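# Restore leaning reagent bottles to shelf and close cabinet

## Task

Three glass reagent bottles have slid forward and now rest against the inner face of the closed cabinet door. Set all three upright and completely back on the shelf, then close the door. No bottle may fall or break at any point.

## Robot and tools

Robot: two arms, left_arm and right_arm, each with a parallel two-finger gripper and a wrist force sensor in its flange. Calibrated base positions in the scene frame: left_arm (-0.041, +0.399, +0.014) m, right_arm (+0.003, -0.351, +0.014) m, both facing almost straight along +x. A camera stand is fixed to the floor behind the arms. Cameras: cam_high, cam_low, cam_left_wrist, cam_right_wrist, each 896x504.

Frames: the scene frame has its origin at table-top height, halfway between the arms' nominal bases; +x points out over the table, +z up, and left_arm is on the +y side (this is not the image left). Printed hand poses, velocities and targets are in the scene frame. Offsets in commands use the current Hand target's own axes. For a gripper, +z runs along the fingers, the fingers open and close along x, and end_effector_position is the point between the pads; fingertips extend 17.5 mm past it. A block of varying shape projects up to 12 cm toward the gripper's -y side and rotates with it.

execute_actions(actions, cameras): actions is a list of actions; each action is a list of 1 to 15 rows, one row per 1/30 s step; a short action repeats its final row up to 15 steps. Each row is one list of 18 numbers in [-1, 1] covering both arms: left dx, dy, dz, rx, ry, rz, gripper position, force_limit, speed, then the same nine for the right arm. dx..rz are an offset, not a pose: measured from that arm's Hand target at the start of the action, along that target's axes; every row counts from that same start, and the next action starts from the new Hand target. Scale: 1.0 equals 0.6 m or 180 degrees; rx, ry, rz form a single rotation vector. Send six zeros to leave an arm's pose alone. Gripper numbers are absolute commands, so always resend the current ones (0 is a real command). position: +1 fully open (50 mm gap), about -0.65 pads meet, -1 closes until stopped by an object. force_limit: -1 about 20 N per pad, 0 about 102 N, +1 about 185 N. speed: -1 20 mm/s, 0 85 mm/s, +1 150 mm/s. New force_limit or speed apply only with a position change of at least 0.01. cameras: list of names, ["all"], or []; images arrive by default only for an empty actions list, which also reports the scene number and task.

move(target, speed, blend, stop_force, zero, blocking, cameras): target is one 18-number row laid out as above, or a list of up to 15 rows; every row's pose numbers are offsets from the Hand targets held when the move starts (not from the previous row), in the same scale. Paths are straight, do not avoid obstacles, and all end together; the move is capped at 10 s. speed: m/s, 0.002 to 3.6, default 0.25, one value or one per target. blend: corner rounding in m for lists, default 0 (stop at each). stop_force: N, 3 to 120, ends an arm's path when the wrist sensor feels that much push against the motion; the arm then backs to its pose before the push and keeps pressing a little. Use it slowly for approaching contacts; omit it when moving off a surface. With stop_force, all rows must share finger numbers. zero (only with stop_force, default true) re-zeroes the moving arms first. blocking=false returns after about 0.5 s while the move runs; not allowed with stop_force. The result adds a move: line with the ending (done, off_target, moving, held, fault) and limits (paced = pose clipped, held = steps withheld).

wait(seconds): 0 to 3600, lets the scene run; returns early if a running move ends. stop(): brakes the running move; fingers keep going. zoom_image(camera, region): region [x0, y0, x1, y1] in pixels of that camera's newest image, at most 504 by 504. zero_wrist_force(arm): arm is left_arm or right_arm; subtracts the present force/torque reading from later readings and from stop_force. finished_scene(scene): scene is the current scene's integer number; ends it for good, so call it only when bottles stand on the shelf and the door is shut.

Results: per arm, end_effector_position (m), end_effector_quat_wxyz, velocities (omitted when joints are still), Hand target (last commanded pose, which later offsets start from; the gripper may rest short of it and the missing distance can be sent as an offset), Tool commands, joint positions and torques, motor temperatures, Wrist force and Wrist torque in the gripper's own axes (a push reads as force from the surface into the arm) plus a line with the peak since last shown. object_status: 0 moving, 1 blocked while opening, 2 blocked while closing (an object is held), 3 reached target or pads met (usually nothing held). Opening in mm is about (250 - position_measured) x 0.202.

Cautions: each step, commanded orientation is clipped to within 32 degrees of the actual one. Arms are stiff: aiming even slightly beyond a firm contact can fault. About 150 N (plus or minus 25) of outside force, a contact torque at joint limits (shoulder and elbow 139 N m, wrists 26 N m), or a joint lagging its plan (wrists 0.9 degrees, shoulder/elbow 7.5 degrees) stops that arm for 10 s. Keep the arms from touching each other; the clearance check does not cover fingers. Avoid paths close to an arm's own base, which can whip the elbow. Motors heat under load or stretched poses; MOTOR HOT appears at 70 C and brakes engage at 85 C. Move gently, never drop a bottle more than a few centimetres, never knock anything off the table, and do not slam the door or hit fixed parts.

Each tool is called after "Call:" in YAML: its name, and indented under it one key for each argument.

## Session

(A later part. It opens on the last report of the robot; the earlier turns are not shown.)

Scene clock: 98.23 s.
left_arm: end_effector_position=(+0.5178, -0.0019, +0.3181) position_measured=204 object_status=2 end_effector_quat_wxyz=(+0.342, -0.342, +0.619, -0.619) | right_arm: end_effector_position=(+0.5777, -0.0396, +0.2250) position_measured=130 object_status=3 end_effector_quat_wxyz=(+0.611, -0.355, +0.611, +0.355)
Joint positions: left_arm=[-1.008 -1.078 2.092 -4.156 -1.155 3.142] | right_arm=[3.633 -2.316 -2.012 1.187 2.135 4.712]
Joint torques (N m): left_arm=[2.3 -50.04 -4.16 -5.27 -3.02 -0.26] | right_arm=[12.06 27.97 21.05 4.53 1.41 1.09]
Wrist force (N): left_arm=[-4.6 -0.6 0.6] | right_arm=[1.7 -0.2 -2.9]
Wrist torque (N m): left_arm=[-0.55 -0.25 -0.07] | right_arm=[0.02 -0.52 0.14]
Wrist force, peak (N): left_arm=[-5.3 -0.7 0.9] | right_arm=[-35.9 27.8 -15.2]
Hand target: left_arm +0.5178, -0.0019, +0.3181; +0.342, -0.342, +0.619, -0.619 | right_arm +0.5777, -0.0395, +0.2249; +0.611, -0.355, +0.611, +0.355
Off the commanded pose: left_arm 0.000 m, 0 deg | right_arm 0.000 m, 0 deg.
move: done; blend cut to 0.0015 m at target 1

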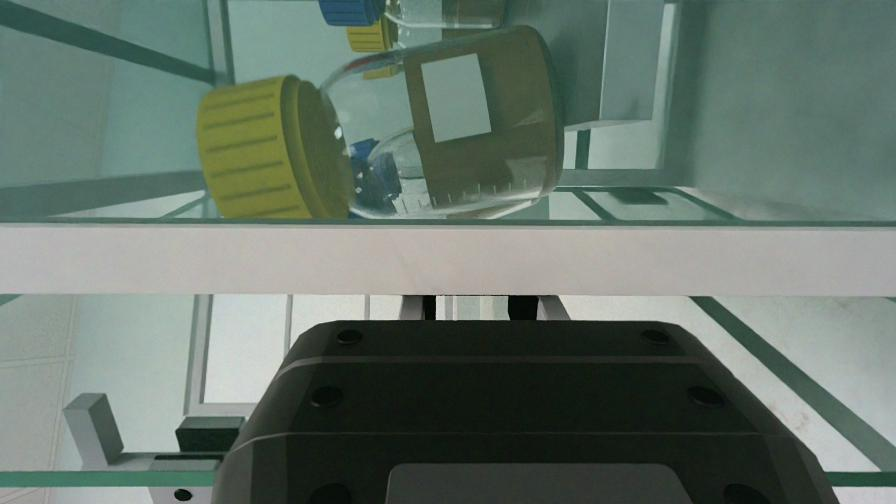

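Call:
move:
  target: [0,0,0,0,0,0,-1,-0.7,-0.5,0,-0.0183,0.0017,0,0,0,0.15,0,-0.5]
  speed: 0.03
  stop_force: 5
  cameras: ["cam_right_wrist","cam_left_wrist"]

Scene clock: 102.90 s.
left_arm: end_effector_position=(+0.5178, -0.0019, +0.3181) position_measured=204 object_status=2 end_effector_quat_wxyz=(+0.342, -0.342, +0.619, -0.619) | right_arm: end_effector_position=(+0.5814, -0.0412, +0.2249) position_measured=130 object_status=3 end_effector_quat_wxyz=(+0.611, -0.355, +0.611, +0.355)
Joint positions: left_arm=[-1.008 -1.078 2.092 -4.156 -1.155 3.142] | right_arm=[3.626 -2.32 -2.002 1.18 2.143 4.713]
Joint torques (N m): left_arm=[1.08 -47.21 -11.82 -1.62 -1.98 -2.21] | right_arm=[11.54 57.58 2.42 4.52 0.75 -0.72]
Wrist force (N): left_arm=[-5.1 -0.7 0.5] | right_arm=[1.1 -0.9 -3.8]
Wrist torque (N m): left_arm=[-0.56 -0.16 -0.06] | right_arm=[-0.20 -0.38 0.13]
Wrist force, peak (N): left_arm=[-5.2 -0.6 0.7] | right_arm=[-0.2 27.6 -9.3]
Hand target: left_arm +0.5178, -0.0019, +0.3181; +0.342, -0.342, +0.619, -0.619 | right_arm +0.5814, -0.0412, +0.2249; +0.611, -0.355, +0.611, +0.355 (not the last commanded pose)
Off the commanded pose: left_arm 0.000 m, 0 deg | right_arm 0.007 m, 0 deg.
move: contact (right_arm)
Images, in order (width x height): cam_left_wrist 896x504, cam_right_wrist 896x504.

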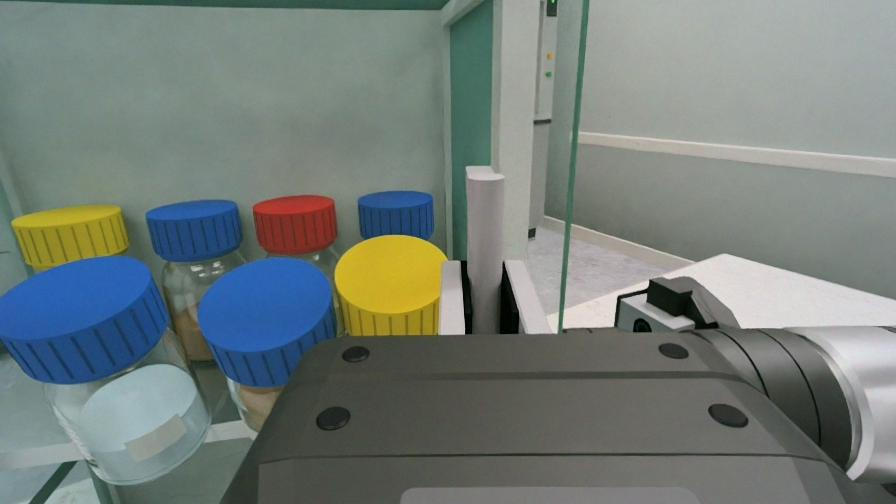

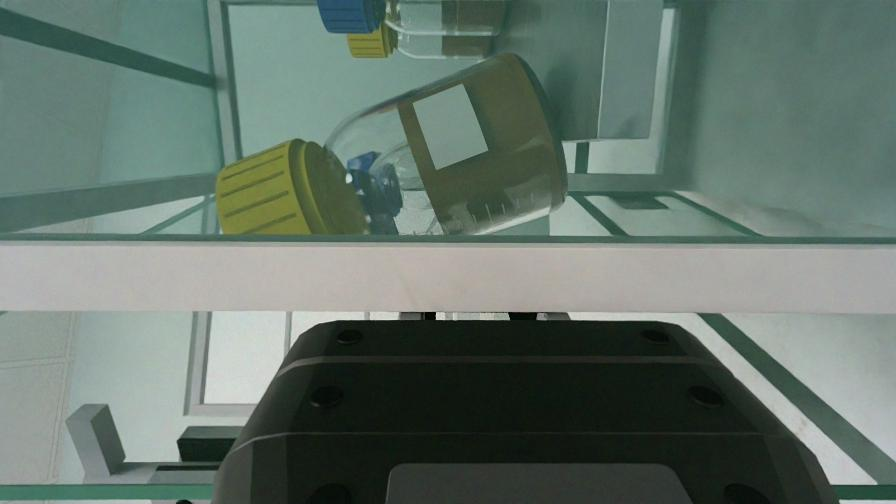

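Call:
move:
  target: [-0.0028,0,-0.0193,0,0.0128,0,-1,-0.7,-0.5,0,0,0,0,0,0,0.15,0,-0.5]
  speed: 0.03
  cameras: ["cam_left_wrist","cam_right_wrist"]

Scene clock: 115.63 s.
left_arm: end_effector_position=(+0.5089, +0.0056, +0.3181) position_measured=204 object_status=2 end_effector_quat_wxyz=(+0.330, -0.330, +0.625, -0.626) | right_arm: end_effector_position=(+0.5814, -0.0412, +0.2249) position_measured=130 object_status=3 end_effector_quat_wxyz=(+0.611, -0.355, +0.611, +0.355)
Joint positions: left_arm=[-0.991 -1.097 2.129 -4.174 -1.211 3.142] | right_arm=[3.626 -2.32 -2.002 1.18 2.143 4.713]
Joint torques (N m): left_arm=[3.51 -48.03 -2.13 -5.35 -2.25 -2.29] | right_arm=[10.98 56.04 2.42 4.31 0.83 -0.67]
Wrist force (N): left_arm=[-2.0 -0.9 0.2] | right_arm=[1.2 -0.6 -3.7]
Wrist torque (N m): left_arm=[-0.57 -0.15 -0.07] | right_arm=[-0.13 -0.38 0.12]
Wrist force, peak (N): left_arm=[-5.0 -1.3 0.7] | right_arm=[1.1 -0.9 -4.0]
Hand target: left_arm +0.5089, +0.0057, +0.3181; +0.330, -0.330, +0.625, -0.626 | right_arm +0.5814, -0.0412, +0.2249; +0.611, -0.355, +0.611, +0.355
Off the commanded pose: left_arm 0.000 m, 0 deg | right_arm 0.000 m, 0 deg.
move: done

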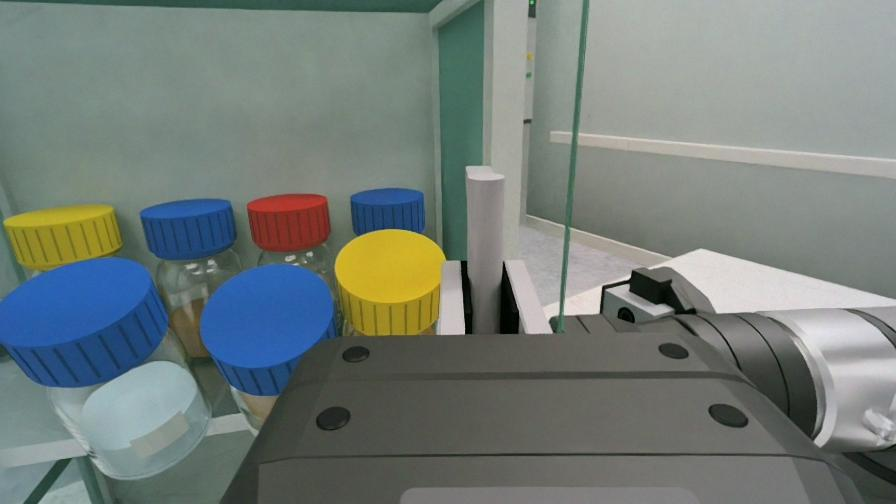

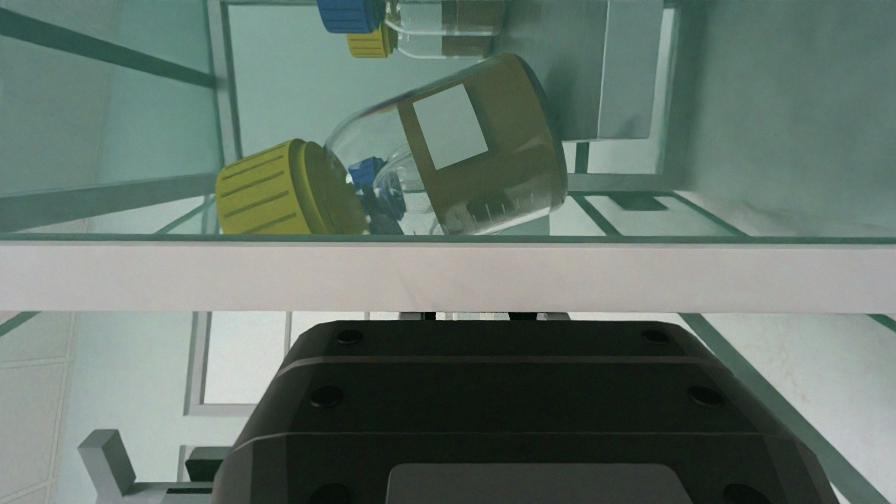

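Call:
move:
  target: [0,0,0,0,0,0,-1,-0.7,-0.5,0,-0.0060,0.0058,0.1056,0,0,0.15,0,-0.5]
  speed: 0.06
  cameras: ["cam_right_wrist"]

Scene clock: 119.23 s.
left_arm: end_effector_position=(+0.5089, +0.0057, +0.3181) position_measured=204 object_status=2 end_effector_quat_wxyz=(+0.330, -0.330, +0.625, -0.626) | right_arm: end_effector_position=(+0.5863, -0.0400, +0.2249) position_measured=130 object_status=3 end_effector_quat_wxyz=(+0.661, -0.250, +0.662, +0.250)
Joint positions: left_arm=[-0.991 -1.097 2.129 -4.174 -1.212 3.142] | right_arm=[3.818 -2.277 -2.136 1.271 1.619 4.713]
Joint torques (N m): left_arm=[3.99 -48.22 -3.1 -5.05 -2.23 -1.31] | right_arm=[11.4 53.58 -0.19 4.83 -1.59 1.15]
Wrist force (N): left_arm=[-1.7 -0.7 0.1] | right_arm=[0.7 -1.5 -3.5]
Wrist torque (N m): left_arm=[-0.53 -0.19 -0.07] | right_arm=[-0.21 -0.38 0.11]
Wrist force, peak (N): left_arm=[-2.2 -0.9 0.1] | right_arm=[1.1 -1.1 -3.9]
Hand target: left_arm +0.5089, +0.0057, +0.3181; +0.330, -0.330, +0.625, -0.626 | right_arm +0.5863, -0.0400, +0.2249; +0.661, -0.250, +0.662, +0.250
Off the commanded pose: left_arm 0.000 m, 0 deg | right_arm 0.000 m, 0 deg.
move: done

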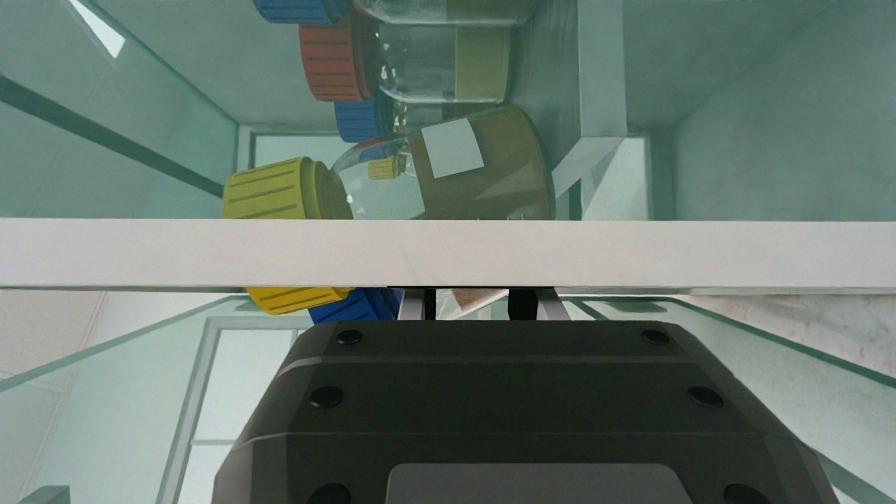

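Call:
move:
  target: [0,0,0,0,0,0,-1,-0.7,-0.5,0,-0.0145,0.0148,0.1056,0,0,0.15,0,-0.5]
  speed: 0.06
  cameras: ["cam_right_wrist","cam_left_wrist"]

Scene clock: 122.97 s.
left_arm: end_effector_position=(+0.5089, +0.0057, +0.3181) position_measured=204 object_status=2 end_effector_quat_wxyz=(+0.330, -0.330, +0.625, -0.626) | right_arm: end_effector_position=(+0.5987, -0.0407, +0.2249) position_measured=130 object_status=3 end_effector_quat_wxyz=(+0.694, -0.137, +0.694, +0.137)
Joint positions: left_arm=[-0.991 -1.097 2.129 -4.174 -1.212 3.142] | right_arm=[4.009 -2.278 -2.133 1.269 1.096 4.713]
Joint torques (N m): left_arm=[4.57 -49.22 -2.94 -5.22 -2.31 -0.51] | right_arm=[-2.78 26.53 17.98 0.37 -5.76 1.46]
Wrist force (N): left_arm=[-1.7 -1.1 -0.1] | right_arm=[0.6 19.8 -8.9]
Wrist torque (N m): left_arm=[-0.58 -0.20 -0.07] | right_arm=[0.34 -0.37 0.09]
Wrist force, peak (N): left_arm=[-2.1 -1.0 -0.2] | right_arm=[0.3 23.1 -9.6]
Hand target: left_arm +0.5089, +0.0057, +0.3181; +0.330, -0.330, +0.625, -0.626 | right_arm +0.5987, -0.0407, +0.2249; +0.694, -0.137, +0.694, +0.137
Off the commanded pose: left_arm 0.000 m, 0 deg | right_arm 0.000 m, 0 deg.
move: done
Images, in order (width x height): cam_left_wrist 896x504, cam_right_wrist 896x504.

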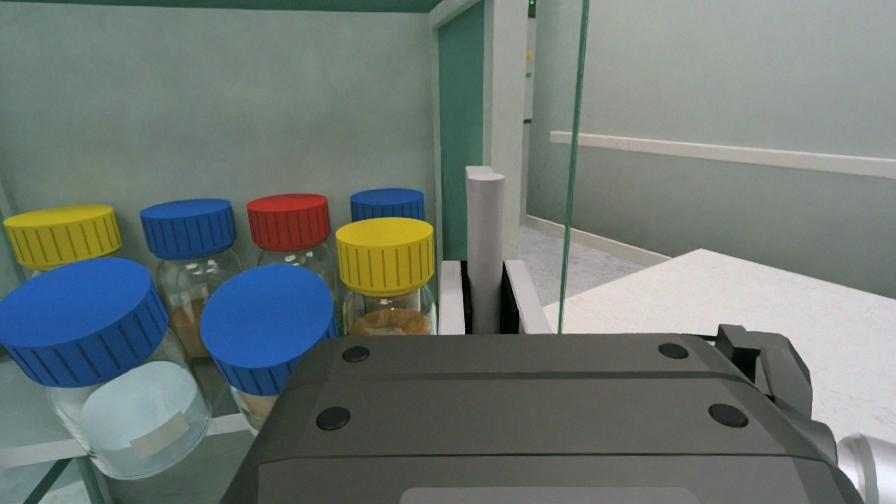

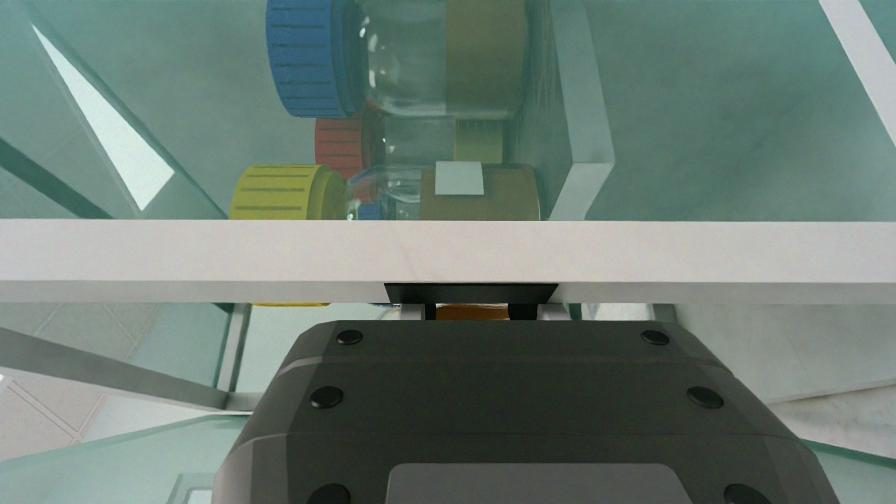

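Call:
move:
  target:
    - [0,0,0,0,0,0,-1,-0.7,-0.5,0,0.0033,0.001,0,0,0,0.15,0,-0.5]
    - [0,0,0,0,0,0,-1,-0.7,-0.5,0,0.0033,0.0235,0,0,0,0.15,0,-0.5]
  speed: 0.03
  blend: [0.001,0]
  cameras: ["cam_right_wrist","cam_left_wrist"]

Scene clock: 125.83 s.
left_arm: end_effector_position=(+0.5089, +0.0057, +0.3181) position_measured=204 object_status=2 end_effector_quat_wxyz=(+0.330, -0.330, +0.625, -0.626) | right_arm: end_effector_position=(+0.6109, -0.0335, +0.2249) position_measured=130 object_status=3 end_effector_quat_wxyz=(+0.694, -0.137, +0.694, +0.137)
Joint positions: left_arm=[-0.991 -1.097 2.129 -4.174 -1.212 3.142] | right_arm=[3.998 -2.291 -2.091 1.24 1.108 4.713]
Joint torques (N m): left_arm=[4.16 -49.15 -2.75 -5.15 -2.32 0.12] | right_arm=[-12.46 25.9 20.39 -0.38 1.5 0.75]
Wrist force (N): left_arm=[-2.1 -1.3 -0.1] | right_arm=[-0.2 -2.0 -3.4]
Wrist torque (N m): left_arm=[-0.61 -0.13 -0.08] | right_arm=[-0.22 -0.22 0.11]
Wrist force, peak (N): left_arm=[-2.1 -1.3 -0.1] | right_arm=[0.7 20.1 -9.2]
Hand target: left_arm +0.5089, +0.0057, +0.3181; +0.330, -0.330, +0.625, -0.626 | right_arm +0.6110, -0.0335, +0.2249; +0.694, -0.137, +0.694, +0.137
Off the commanded pose: left_arm 0.000 m, 0 deg | right_arm 0.000 m, 0 deg.
move: done
Images, in order (width x height): cam_left_wrist 896x504, cam_right_wrist 896x504.

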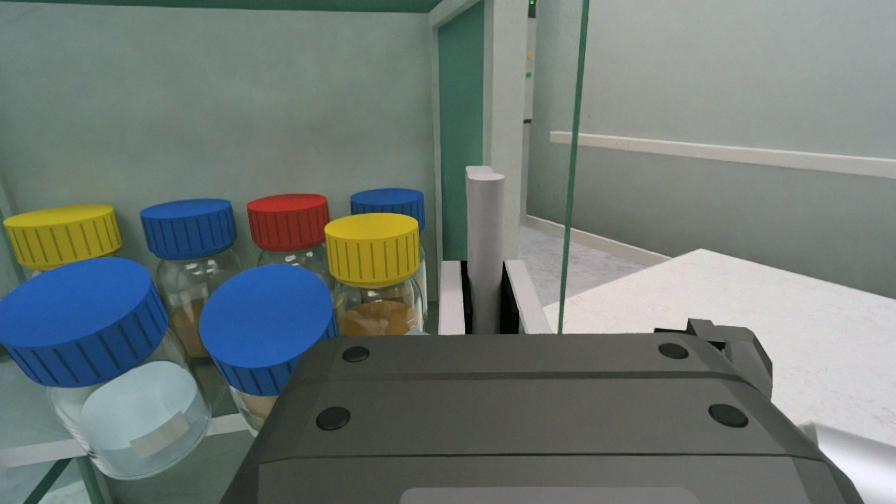

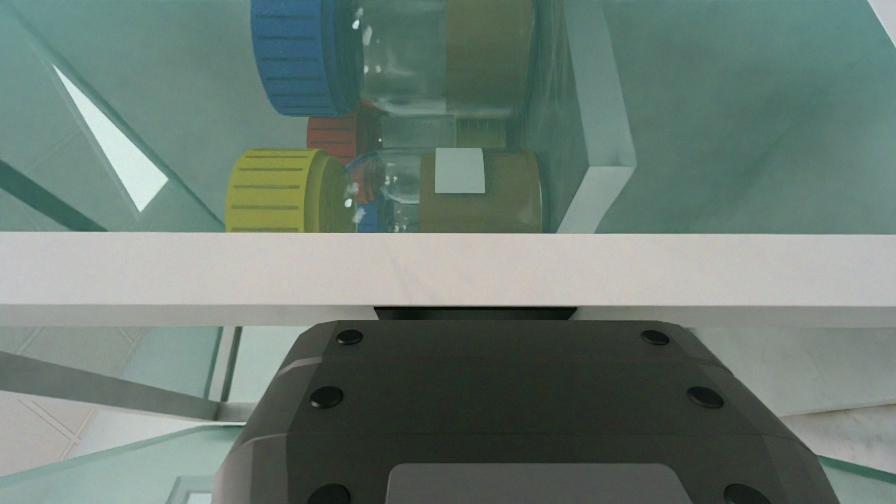

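Call:
move:
  target: [0,0,0,0,0,0,-1,-0.7,-0.5,0,0,-0.1,0,0,0,0.15,0,-0.5]
  speed: 0.08
  cameras: ["cam_high","cam_right_wrist","cam_left_wrist"]

Call:
zoom_image:
  camera: "cam_high"
  region: [200, 110, 400, 240]

Scene clock: 128.93 s.
left_arm: end_effector_position=(+0.5089, +0.0057, +0.3181) position_measured=204 object_status=2 end_effector_quat_wxyz=(+0.330, -0.330, +0.625, -0.626) | right_arm: end_effector_position=(+0.5556, -0.0562, +0.2249) position_measured=130 object_status=3 end_effector_quat_wxyz=(+0.694, -0.137, +0.694, +0.137)
Joint positions: left_arm=[-0.991 -1.097 2.129 -4.174 -1.212 3.142] | right_arm=[4.074 -2.243 -2.263 1.365 1.031 4.713]
Joint torques (N m): left_arm=[3.73 -48.22 -3.94 -5.07 -2.19 0.91] | right_arm=[10.17 50.64 -2.01 4.44 -1.08 -0.51]
Wrist force (N): left_arm=[-1.8 -1.3 -0.1] | right_arm=[-0.1 -2.1 -2.5]
Wrist torque (N m): left_arm=[-0.61 -0.18 -0.08] | right_arm=[-0.26 -0.25 0.12]
Wrist force, peak (N): left_arm=[-2.2 -0.8 0.1] | right_arm=[-0.3 -2.2 -3.9]
Hand target: left_arm +0.5089, +0.0057, +0.3181; +0.330, -0.330, +0.625, -0.626 | right_arm +0.5555, -0.0563, +0.2249; +0.694, -0.137, +0.694, +0.137
Off the commanded pose: left_arm 0.000 m, 0 deg | right_arm 0.000 m, 0 deg.
move: done
Images, in order (width x height): cam_high 896x504, cam_left_wrist 896x504, cam_right_wrist 896x504.

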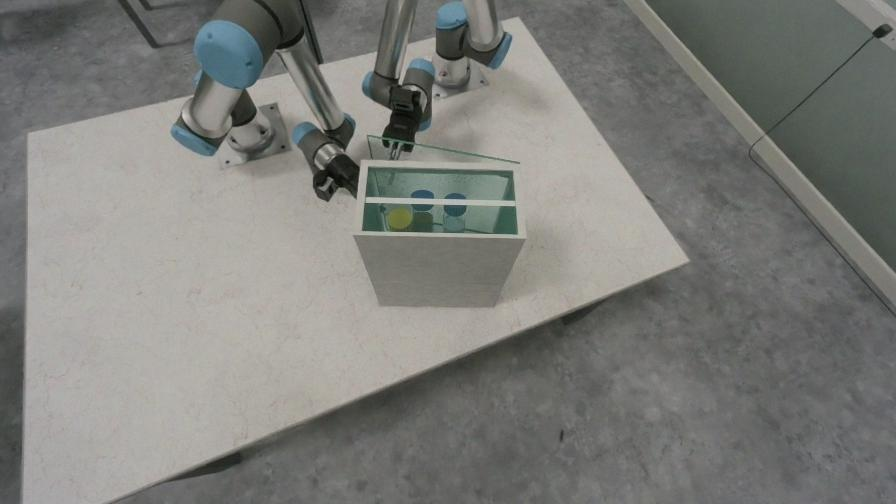

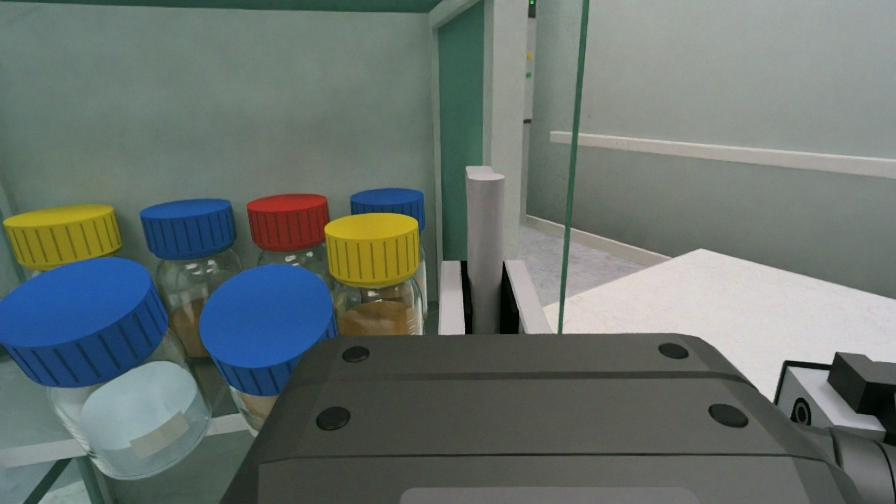

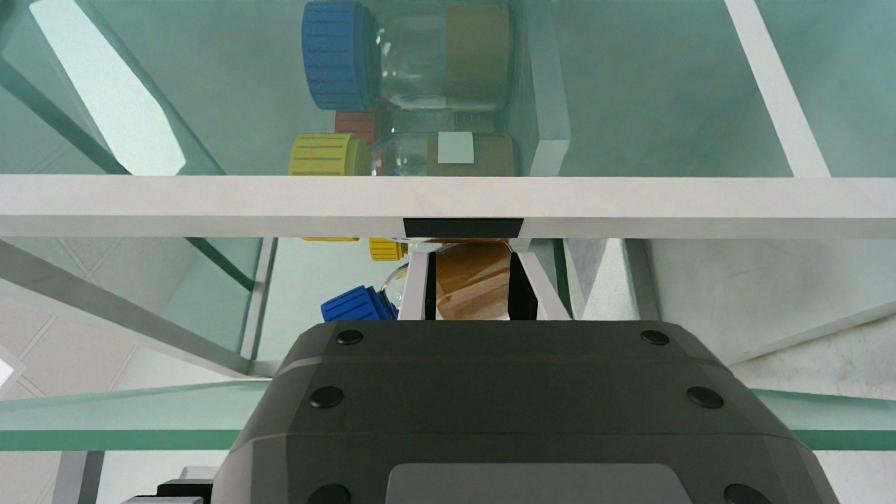

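Scaled by 2.520.

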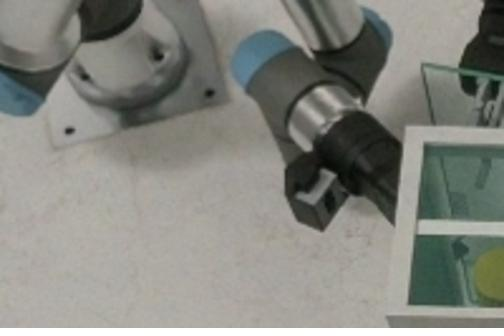

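Call:
move:
  target:
    - [0,0,0,0,0,0,-1,-0.7,-0.5,0,0,-0.0667,0,0,0,-0.62,0,0]
    - [0,0,0,0,0,0,-1,-0.7,-0.5,0.0082,-0.0237,-0.0597,-0.1844,0,0,-0.62,0,0]
  speed: 0.12
  blend: [0.01,0]
  cameras: ["cam_right_wrist","cam_left_wrist"]

Scene clock: 135.80 s.
left_arm: end_effector_position=(+0.5089, +0.0057, +0.3181) position_measured=204 object_status=2 end_effector_quat_wxyz=(+0.330, -0.330, +0.625, -0.626) | right_arm: end_effector_position=(+0.5277, -0.0830, +0.2200) position_measured=246 object_status=3 end_effector_quat_wxyz=(+0.626, -0.329, +0.626, +0.329)
Joint positions: left_arm=[-0.991 -1.097 2.129 -4.174 -1.212 3.142] | right_arm=[3.644 -2.266 -2.225 1.35 2.04 4.713]
Joint torques (N m): left_arm=[4.02 -48.25 -3.13 -4.91 -2.31 1.86] | right_arm=[-11.94 23.59 17.38 -0.07 1.38 -1.75]
Wrist force (N): left_arm=[-1.7 -0.8 -0.2] | right_arm=[0.1 -2.1 -2.8]
Wrist torque (N m): left_arm=[-0.54 -0.19 -0.08] | right_arm=[-0.26 -0.28 0.10]
Wrist force, peak (N): left_arm=[-2.1 -0.8 -0.5] | right_arm=[0.3 -2.2 -3.1]
Hand target: left_arm +0.5089, +0.0057, +0.3181; +0.330, -0.330, +0.625, -0.626 | right_arm +0.5277, -0.0830, +0.2200; +0.626, -0.329, +0.626, +0.329
Off the commanded pose: left_arm 0.000 m, 0 deg | right_arm 0.000 m, 0 deg.
move: done
Images, in order (width x height): cam_left_wrist 896x504, cam_right_wrist 896x504.

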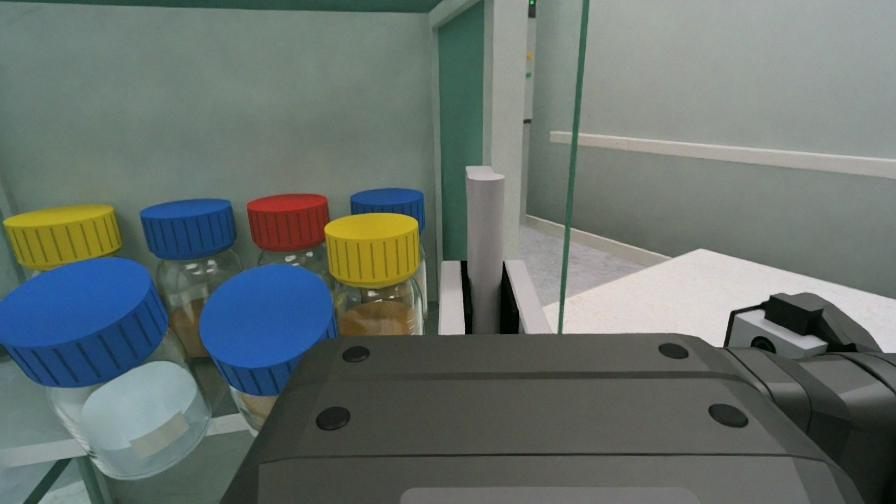

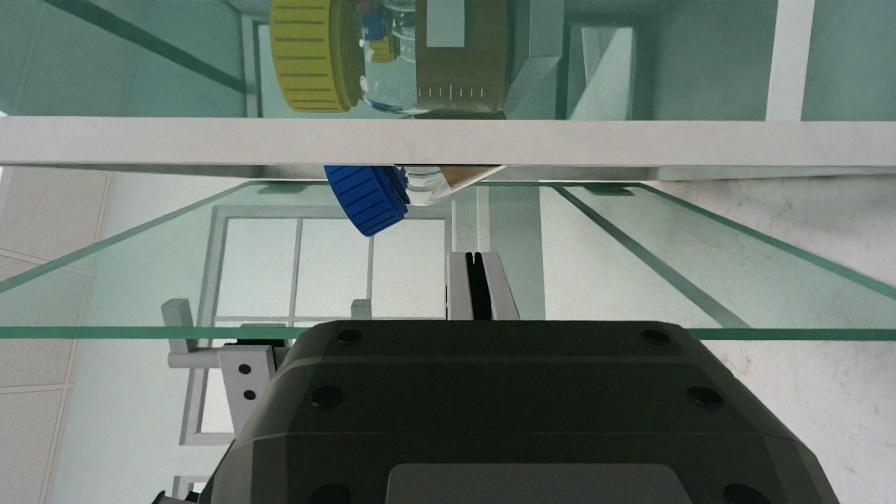

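Call:
move:
  target:
    - [0,0,0,0,0,0,-1,-0.7,-0.5,0.0133,0,0.02,0,0,0,-0.62,0,0]
    - [0,0,0,0,0,0,-1,-0.7,-0.5,0.0133,0,0.15,0,0,0,-0.62,0,0]
  speed: 0.07
  blend: [0.005,0]
  stop_force: 8
  cameras: ["cam_right_wrist","cam_left_wrist"]

Scene clock: 139.10 s.
left_arm: end_effector_position=(+0.5089, +0.0057, +0.3181) position_measured=204 object_status=2 end_effector_quat_wxyz=(+0.330, -0.330, +0.625, -0.626) | right_arm: end_effector_position=(+0.5787, -0.0088, +0.2120) position_measured=246 object_status=3 end_effector_quat_wxyz=(+0.626, -0.329, +0.626, +0.329)
Joint positions: left_arm=[-0.991 -1.097 2.129 -4.174 -1.212 3.142] | right_arm=[3.738 -2.341 -2.028 1.228 1.946 4.713]
Joint torques (N m): left_arm=[4.35 -48.43 -3.12 -4.86 -2.19 1.87] | right_arm=[11.82 29.22 20.63 0.03 -1.21 -0.9]
Wrist force (N): left_arm=[-1.6 -1.2 -0.3] | right_arm=[-0.1 -2.1 -3.0]
Wrist torque (N m): left_arm=[-0.59 -0.21 -0.08] | right_arm=[-0.29 -0.25 0.13]
Wrist force, peak (N): left_arm=[-2.0 -1.3 0.0] | right_arm=[-0.1 -2.5 -3.2]
Hand target: left_arm +0.5089, +0.0057, +0.3181; +0.330, -0.330, +0.625, -0.626 | right_arm +0.5787, -0.0088, +0.2120; +0.626, -0.329, +0.626, +0.329
Off the commanded pose: left_arm 0.000 m, 0 deg | right_arm 0.000 m, 0 deg.
move: done
Images, in order (width x height): cam_left_wrist 896x504, cam_right_wrist 896x504.

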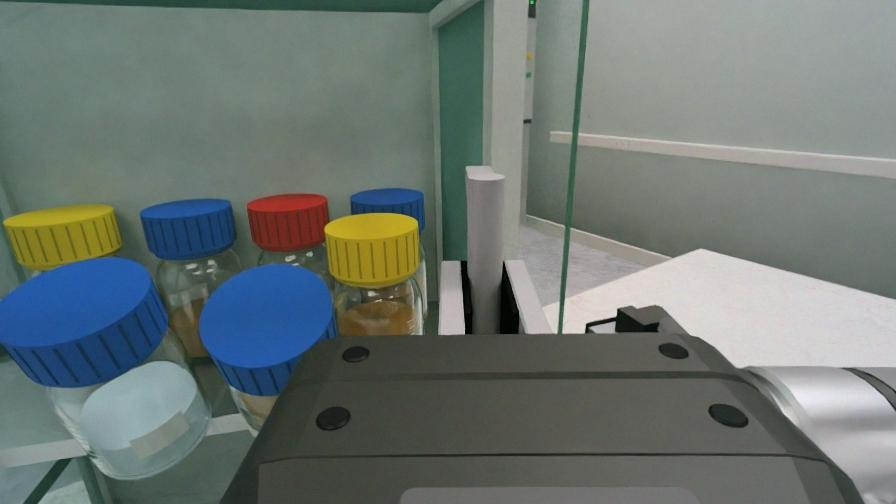

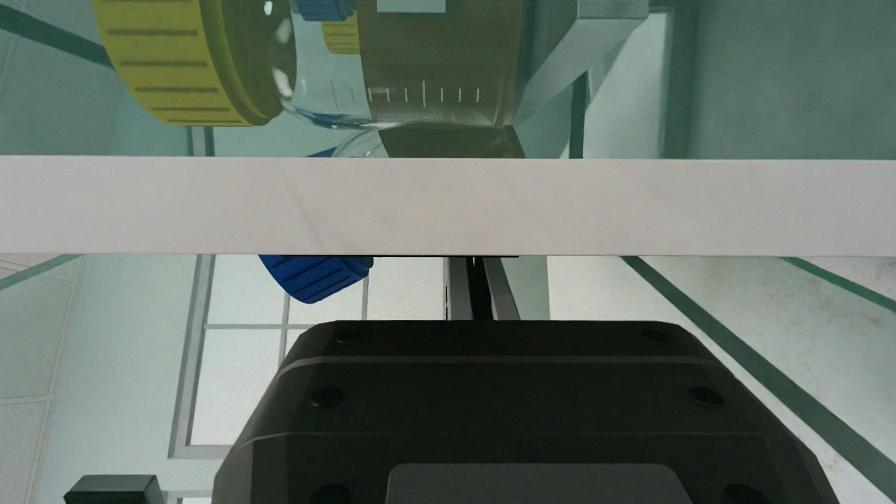

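Call:
move:
  target: [0,0,0,0,0,0,-1,-0.7,-0.5,0,0,0.0643,0,0,0,-0.62,0,0]
  speed: 0.05
  stop_force: 7
  cameras: ["cam_right_wrist","cam_left_wrist"]

Scene clock: 141.30 s.
left_arm: end_effector_position=(+0.5089, +0.0057, +0.3181) position_measured=204 object_status=2 end_effector_quat_wxyz=(+0.330, -0.330, +0.625, -0.626) | right_arm: end_effector_position=(+0.6005, +0.0230, +0.2120) position_measured=246 object_status=3 end_effector_quat_wxyz=(+0.626, -0.329, +0.626, +0.329)
Joint positions: left_arm=[-0.991 -1.097 2.129 -4.174 -1.212 3.142] | right_arm=[3.769 -2.371 -1.935 1.165 1.916 4.713]
Joint torques (N m): left_arm=[4.49 -47.5 -3.5 -4.68 -2.09 1.98] | right_arm=[11.53 31.24 22.22 -0.21 -1.49 -0.89]
Wrist force (N): left_arm=[-1.6 -0.5 0.4] | right_arm=[0.6 -0.9 -4.1]
Wrist torque (N m): left_arm=[-0.50 -0.20 -0.07] | right_arm=[-0.28 -0.37 0.14]
Wrist force, peak (N): left_arm=[-2.1 -1.1 -0.3] | right_arm=[0.4 -1.0 -4.2]
Hand target: left_arm +0.5089, +0.0057, +0.3181; +0.330, -0.330, +0.625, -0.626 | right_arm +0.6005, +0.0230, +0.2120; +0.626, -0.329, +0.626, +0.329
Off the commanded pose: left_arm 0.000 m, 0 deg | right_arm 0.000 m, 0 deg.
move: done
Images, in order (width x height): cam_left_wrist 896x504, cam_right_wrist 896x504.

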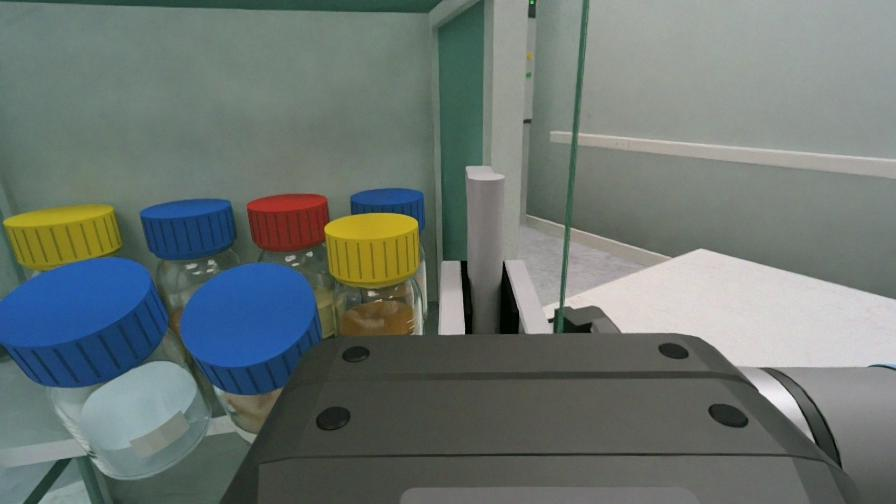

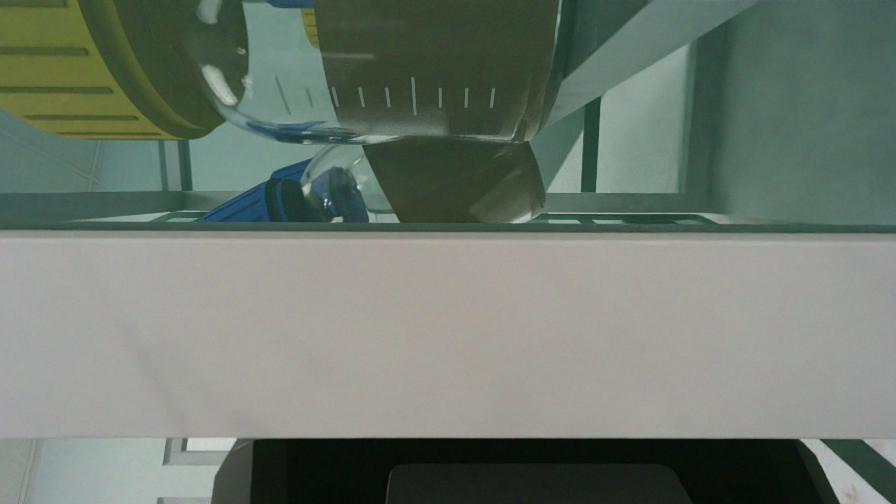

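Call:
zoom_image:
  camera: "cam_left_wrist"
  region: [0, 180, 450, 500]

Call:
zoom_image:
  camera: "cam_right_wrist"
  region: [150, 0, 650, 240]

Scaled by 1.120.

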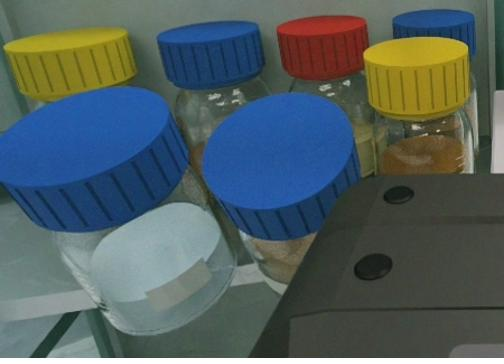

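Scaled by 1.008.

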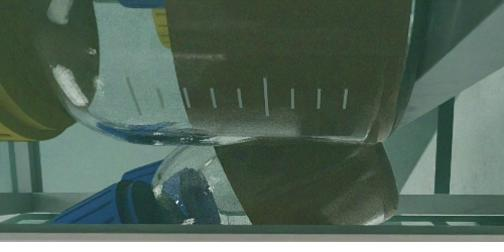

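Call:
move:
  target:
    - [0,0,0,0,0,0,-1,-0.7,-0.5,0,0.0025,-0.035,0,0,0,-0.62,0,0]
    - [0,0,0,0,0,0,-1,-0.7,-0.5,0.0183,0.0033,-0.035,0,0,0,-0.62,0,0]
    - [0,0,0,0,0,0,-1,-0.7,-0.5,0.0183,0.0033,0.014,0,0,0,-0.62,0,0]
  speed: 0.05
  blend: [0.002,0.002,0]
  stop_force: 7
  cameras: ["cam_right_wrist","cam_left_wrist"]

Scene clock: 145.47 s.
left_arm: end_effector_position=(+0.5089, +0.0057, +0.3181) position_measured=204 object_status=2 end_effector_quat_wxyz=(+0.330, -0.330, +0.625, -0.626) | right_arm: end_effector_position=(+0.6029, +0.0297, +0.2010) position_measured=246 object_status=3 end_effector_quat_wxyz=(+0.626, -0.329, +0.626, +0.329)
Joint positions: left_arm=[-0.991 -1.097 2.129 -4.174 -1.212 3.142] | right_arm=[3.778 -2.401 -1.917 1.176 1.906 4.713]
Joint torques (N m): left_arm=[4.58 -41.86 -33.57 2.03 -1.29 1.92] | right_arm=[-0.4 62.43 2.43 6.22 3.7 -0.17]
Wrist force (N): left_arm=[-2.2 0.0 -23.8] | right_arm=[3.7 -23.8 -1.3]
Wrist torque (N m): left_arm=[-0.54 -0.20 -0.07] | right_arm=[-2.53 -0.68 0.29]
Wrist force, peak (N): left_arm=[-1.3 2.4 -31.5] | right_arm=[-2.0 -29.8 -0.5]
Hand target: left_arm +0.5089, +0.0057, +0.3181; +0.330, -0.330, +0.625, -0.626 | right_arm +0.6029, +0.0297, +0.2010; +0.626, -0.329, +0.626, +0.329 (not the last commanded pose)
Off the commanded pose: left_arm 0.000 m, 0 deg | right_arm 0.002 m, 0 deg.
move: contact (right_arm); path passed 2 of 3 targets
Images, in order (width x height): cam_left_wrist 896x504, cam_right_wrist 896x504.

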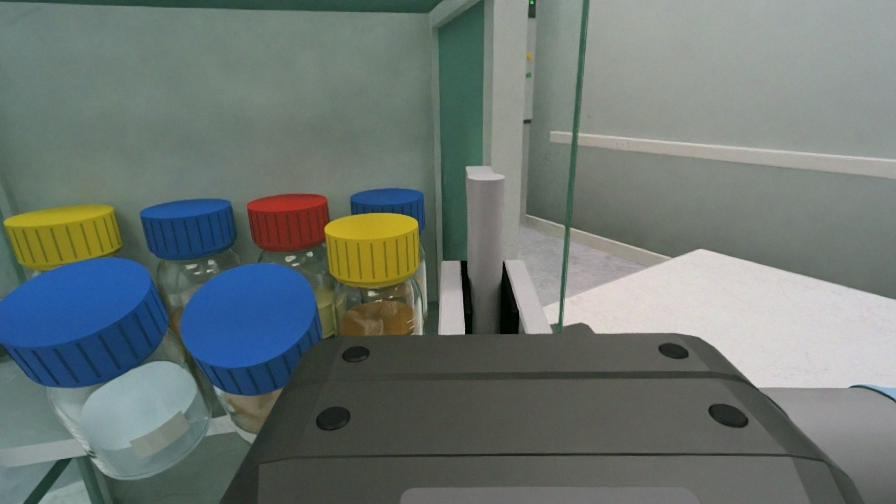

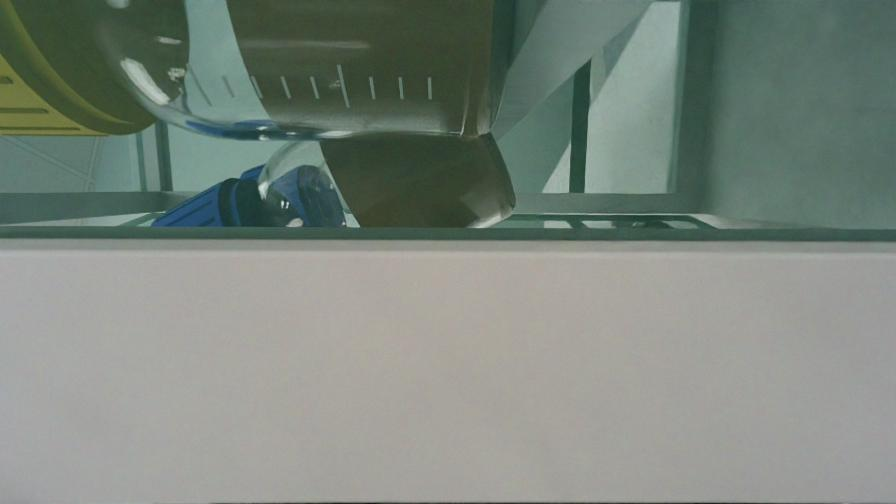

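Call:
move:
  target: [0,0,0,0,0,0,-1,-0.7,-0.5,-0.0283,-0.0025,-0.0033,0,0,0,-0.62,0,0]
  speed: 0.04
  cameras: ["cam_right_wrist","cam_left_wrist"]

Scene clock: 148.17 s.
left_arm: end_effector_position=(+0.5089, +0.0056, +0.3182) position_measured=204 object_status=2 end_effector_quat_wxyz=(+0.330, -0.330, +0.625, -0.626) | right_arm: end_effector_position=(+0.6030, +0.0272, +0.2179) position_measured=246 object_status=3 end_effector_quat_wxyz=(+0.626, -0.329, +0.626, +0.329)
Joint positions: left_arm=[-0.991 -1.097 2.129 -4.174 -1.212 3.142] | right_arm=[3.773 -2.362 -1.926 1.146 1.911 4.713]
Joint torques (N m): left_arm=[3.36 -30.29 -16.27 -4.9 0.32 1.87] | right_arm=[-11.81 60.93 3.09 0.07 1.22 0.28]
Wrist force (N): left_arm=[-2.0 0.7 0.7] | right_arm=[0.8 -1.6 -3.2]
Wrist torque (N m): left_arm=[-0.56 -0.22 -0.08] | right_arm=[-0.29 -0.32 0.15]
Wrist force, peak (N): left_arm=[-2.5 1.9 -25.4] | right_arm=[3.3 -24.4 -1.0]
Hand target: left_arm +0.5089, +0.0057, +0.3181; +0.330, -0.330, +0.625, -0.626 | right_arm +0.6030, +0.0272, +0.2180; +0.626, -0.329, +0.626, +0.329
Off the commanded pose: left_arm 0.000 m, 0 deg | right_arm 0.000 m, 0 deg.
move: done
Images, in order (width x height): cam_left_wrist 896x504, cam_right_wrist 896x504.

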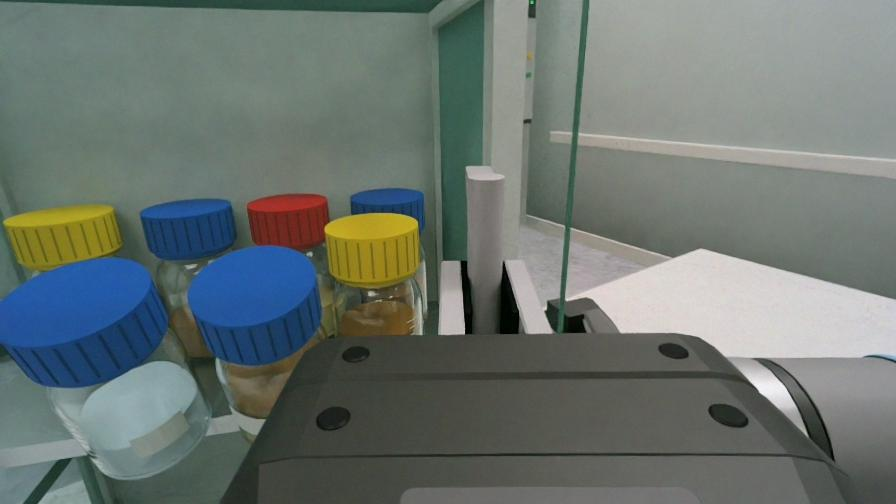

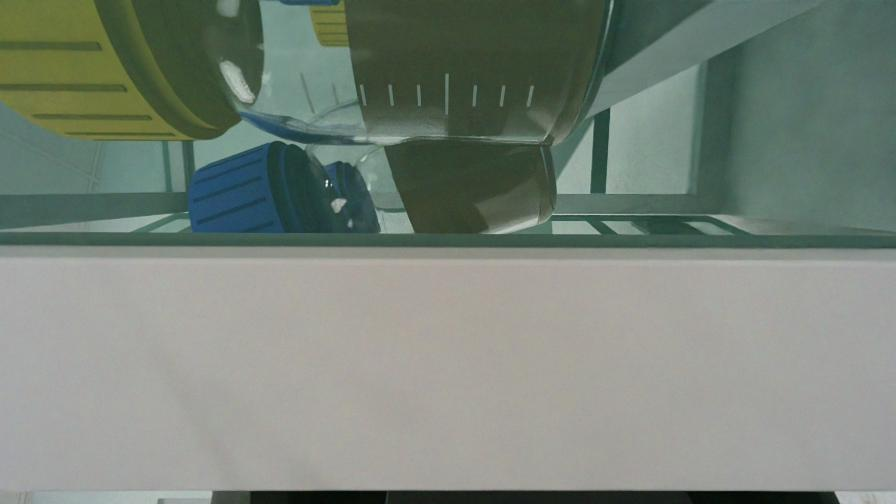

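Call:
move:
  target: [-0.0043,0,-0.0309,0,0.0206,0,-1,-0.7,-0.5,0,0,0,0,0,0,-0.62,0,0]
  speed: 0.03
  cameras: ["cam_right_wrist","cam_left_wrist"]

Scene clock: 150.70 s.
left_arm: end_effector_position=(+0.4951, +0.0182, +0.3181) position_measured=204 object_status=2 end_effector_quat_wxyz=(+0.310, -0.309, +0.636, -0.636) | right_arm: end_effector_position=(+0.6030, +0.0272, +0.2180) position_measured=246 object_status=3 end_effector_quat_wxyz=(+0.626, -0.329, +0.626, +0.329)
Joint positions: left_arm=[-0.96 -1.124 2.182 -4.2 -1.307 3.142] | right_arm=[3.773 -2.361 -1.926 1.146 1.911 4.713]
Joint torques (N m): left_arm=[0.21 -47.34 -2.68 -5.38 -3.64 0.49] | right_arm=[-11.07 60.18 3.76 0.14 1.2 -1.35]
Wrist force (N): left_arm=[-7.5 -0.5 1.0] | right_arm=[0.8 -1.7 -3.4]
Wrist torque (N m): left_arm=[-0.57 -0.25 -0.08] | right_arm=[-0.30 -0.31 0.14]
Wrist force, peak (N): left_arm=[-7.6 -0.3 0.4] | right_arm=[0.6 -1.5 -3.7]
Hand target: left_arm +0.4951, +0.0183, +0.3181; +0.309, -0.309, +0.636, -0.636 | right_arm +0.6030, +0.0272, +0.2180; +0.626, -0.329, +0.626, +0.329
Off the commanded pose: left_arm 0.000 m, 0 deg | right_arm 0.000 m, 0 deg.
move: done
Images, in order (width x height): cam_left_wrist 896x504, cam_right_wrist 896x504.

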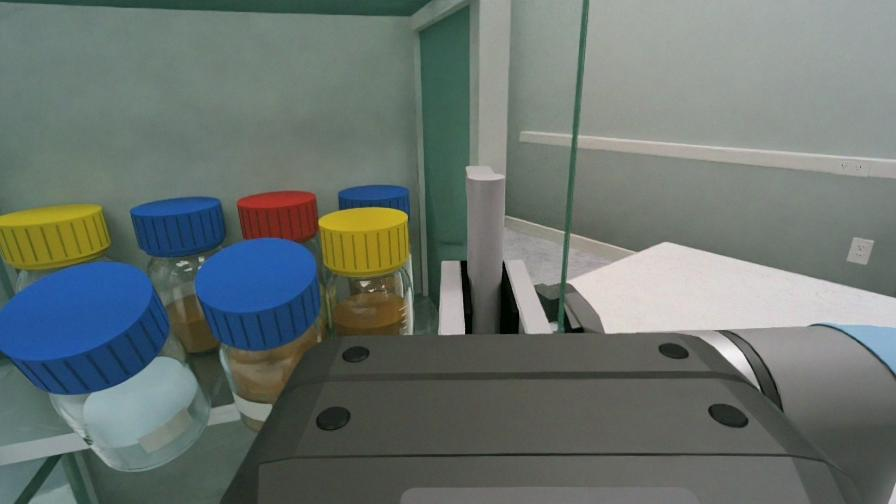

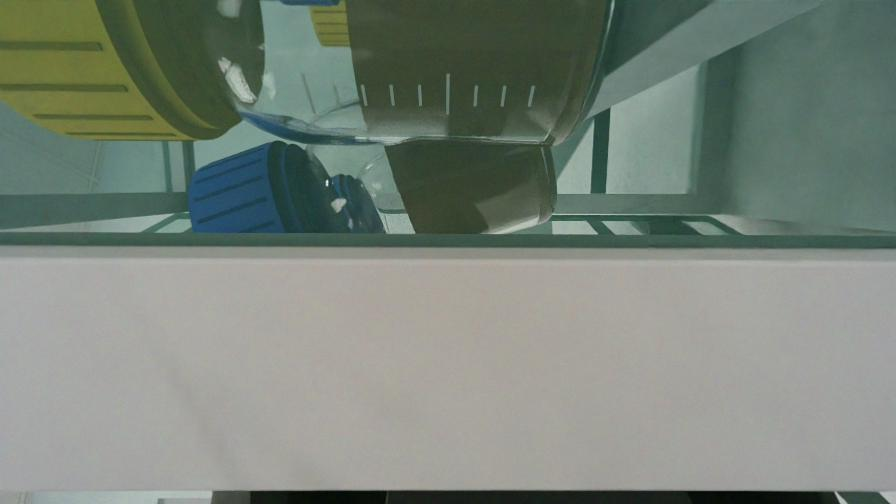

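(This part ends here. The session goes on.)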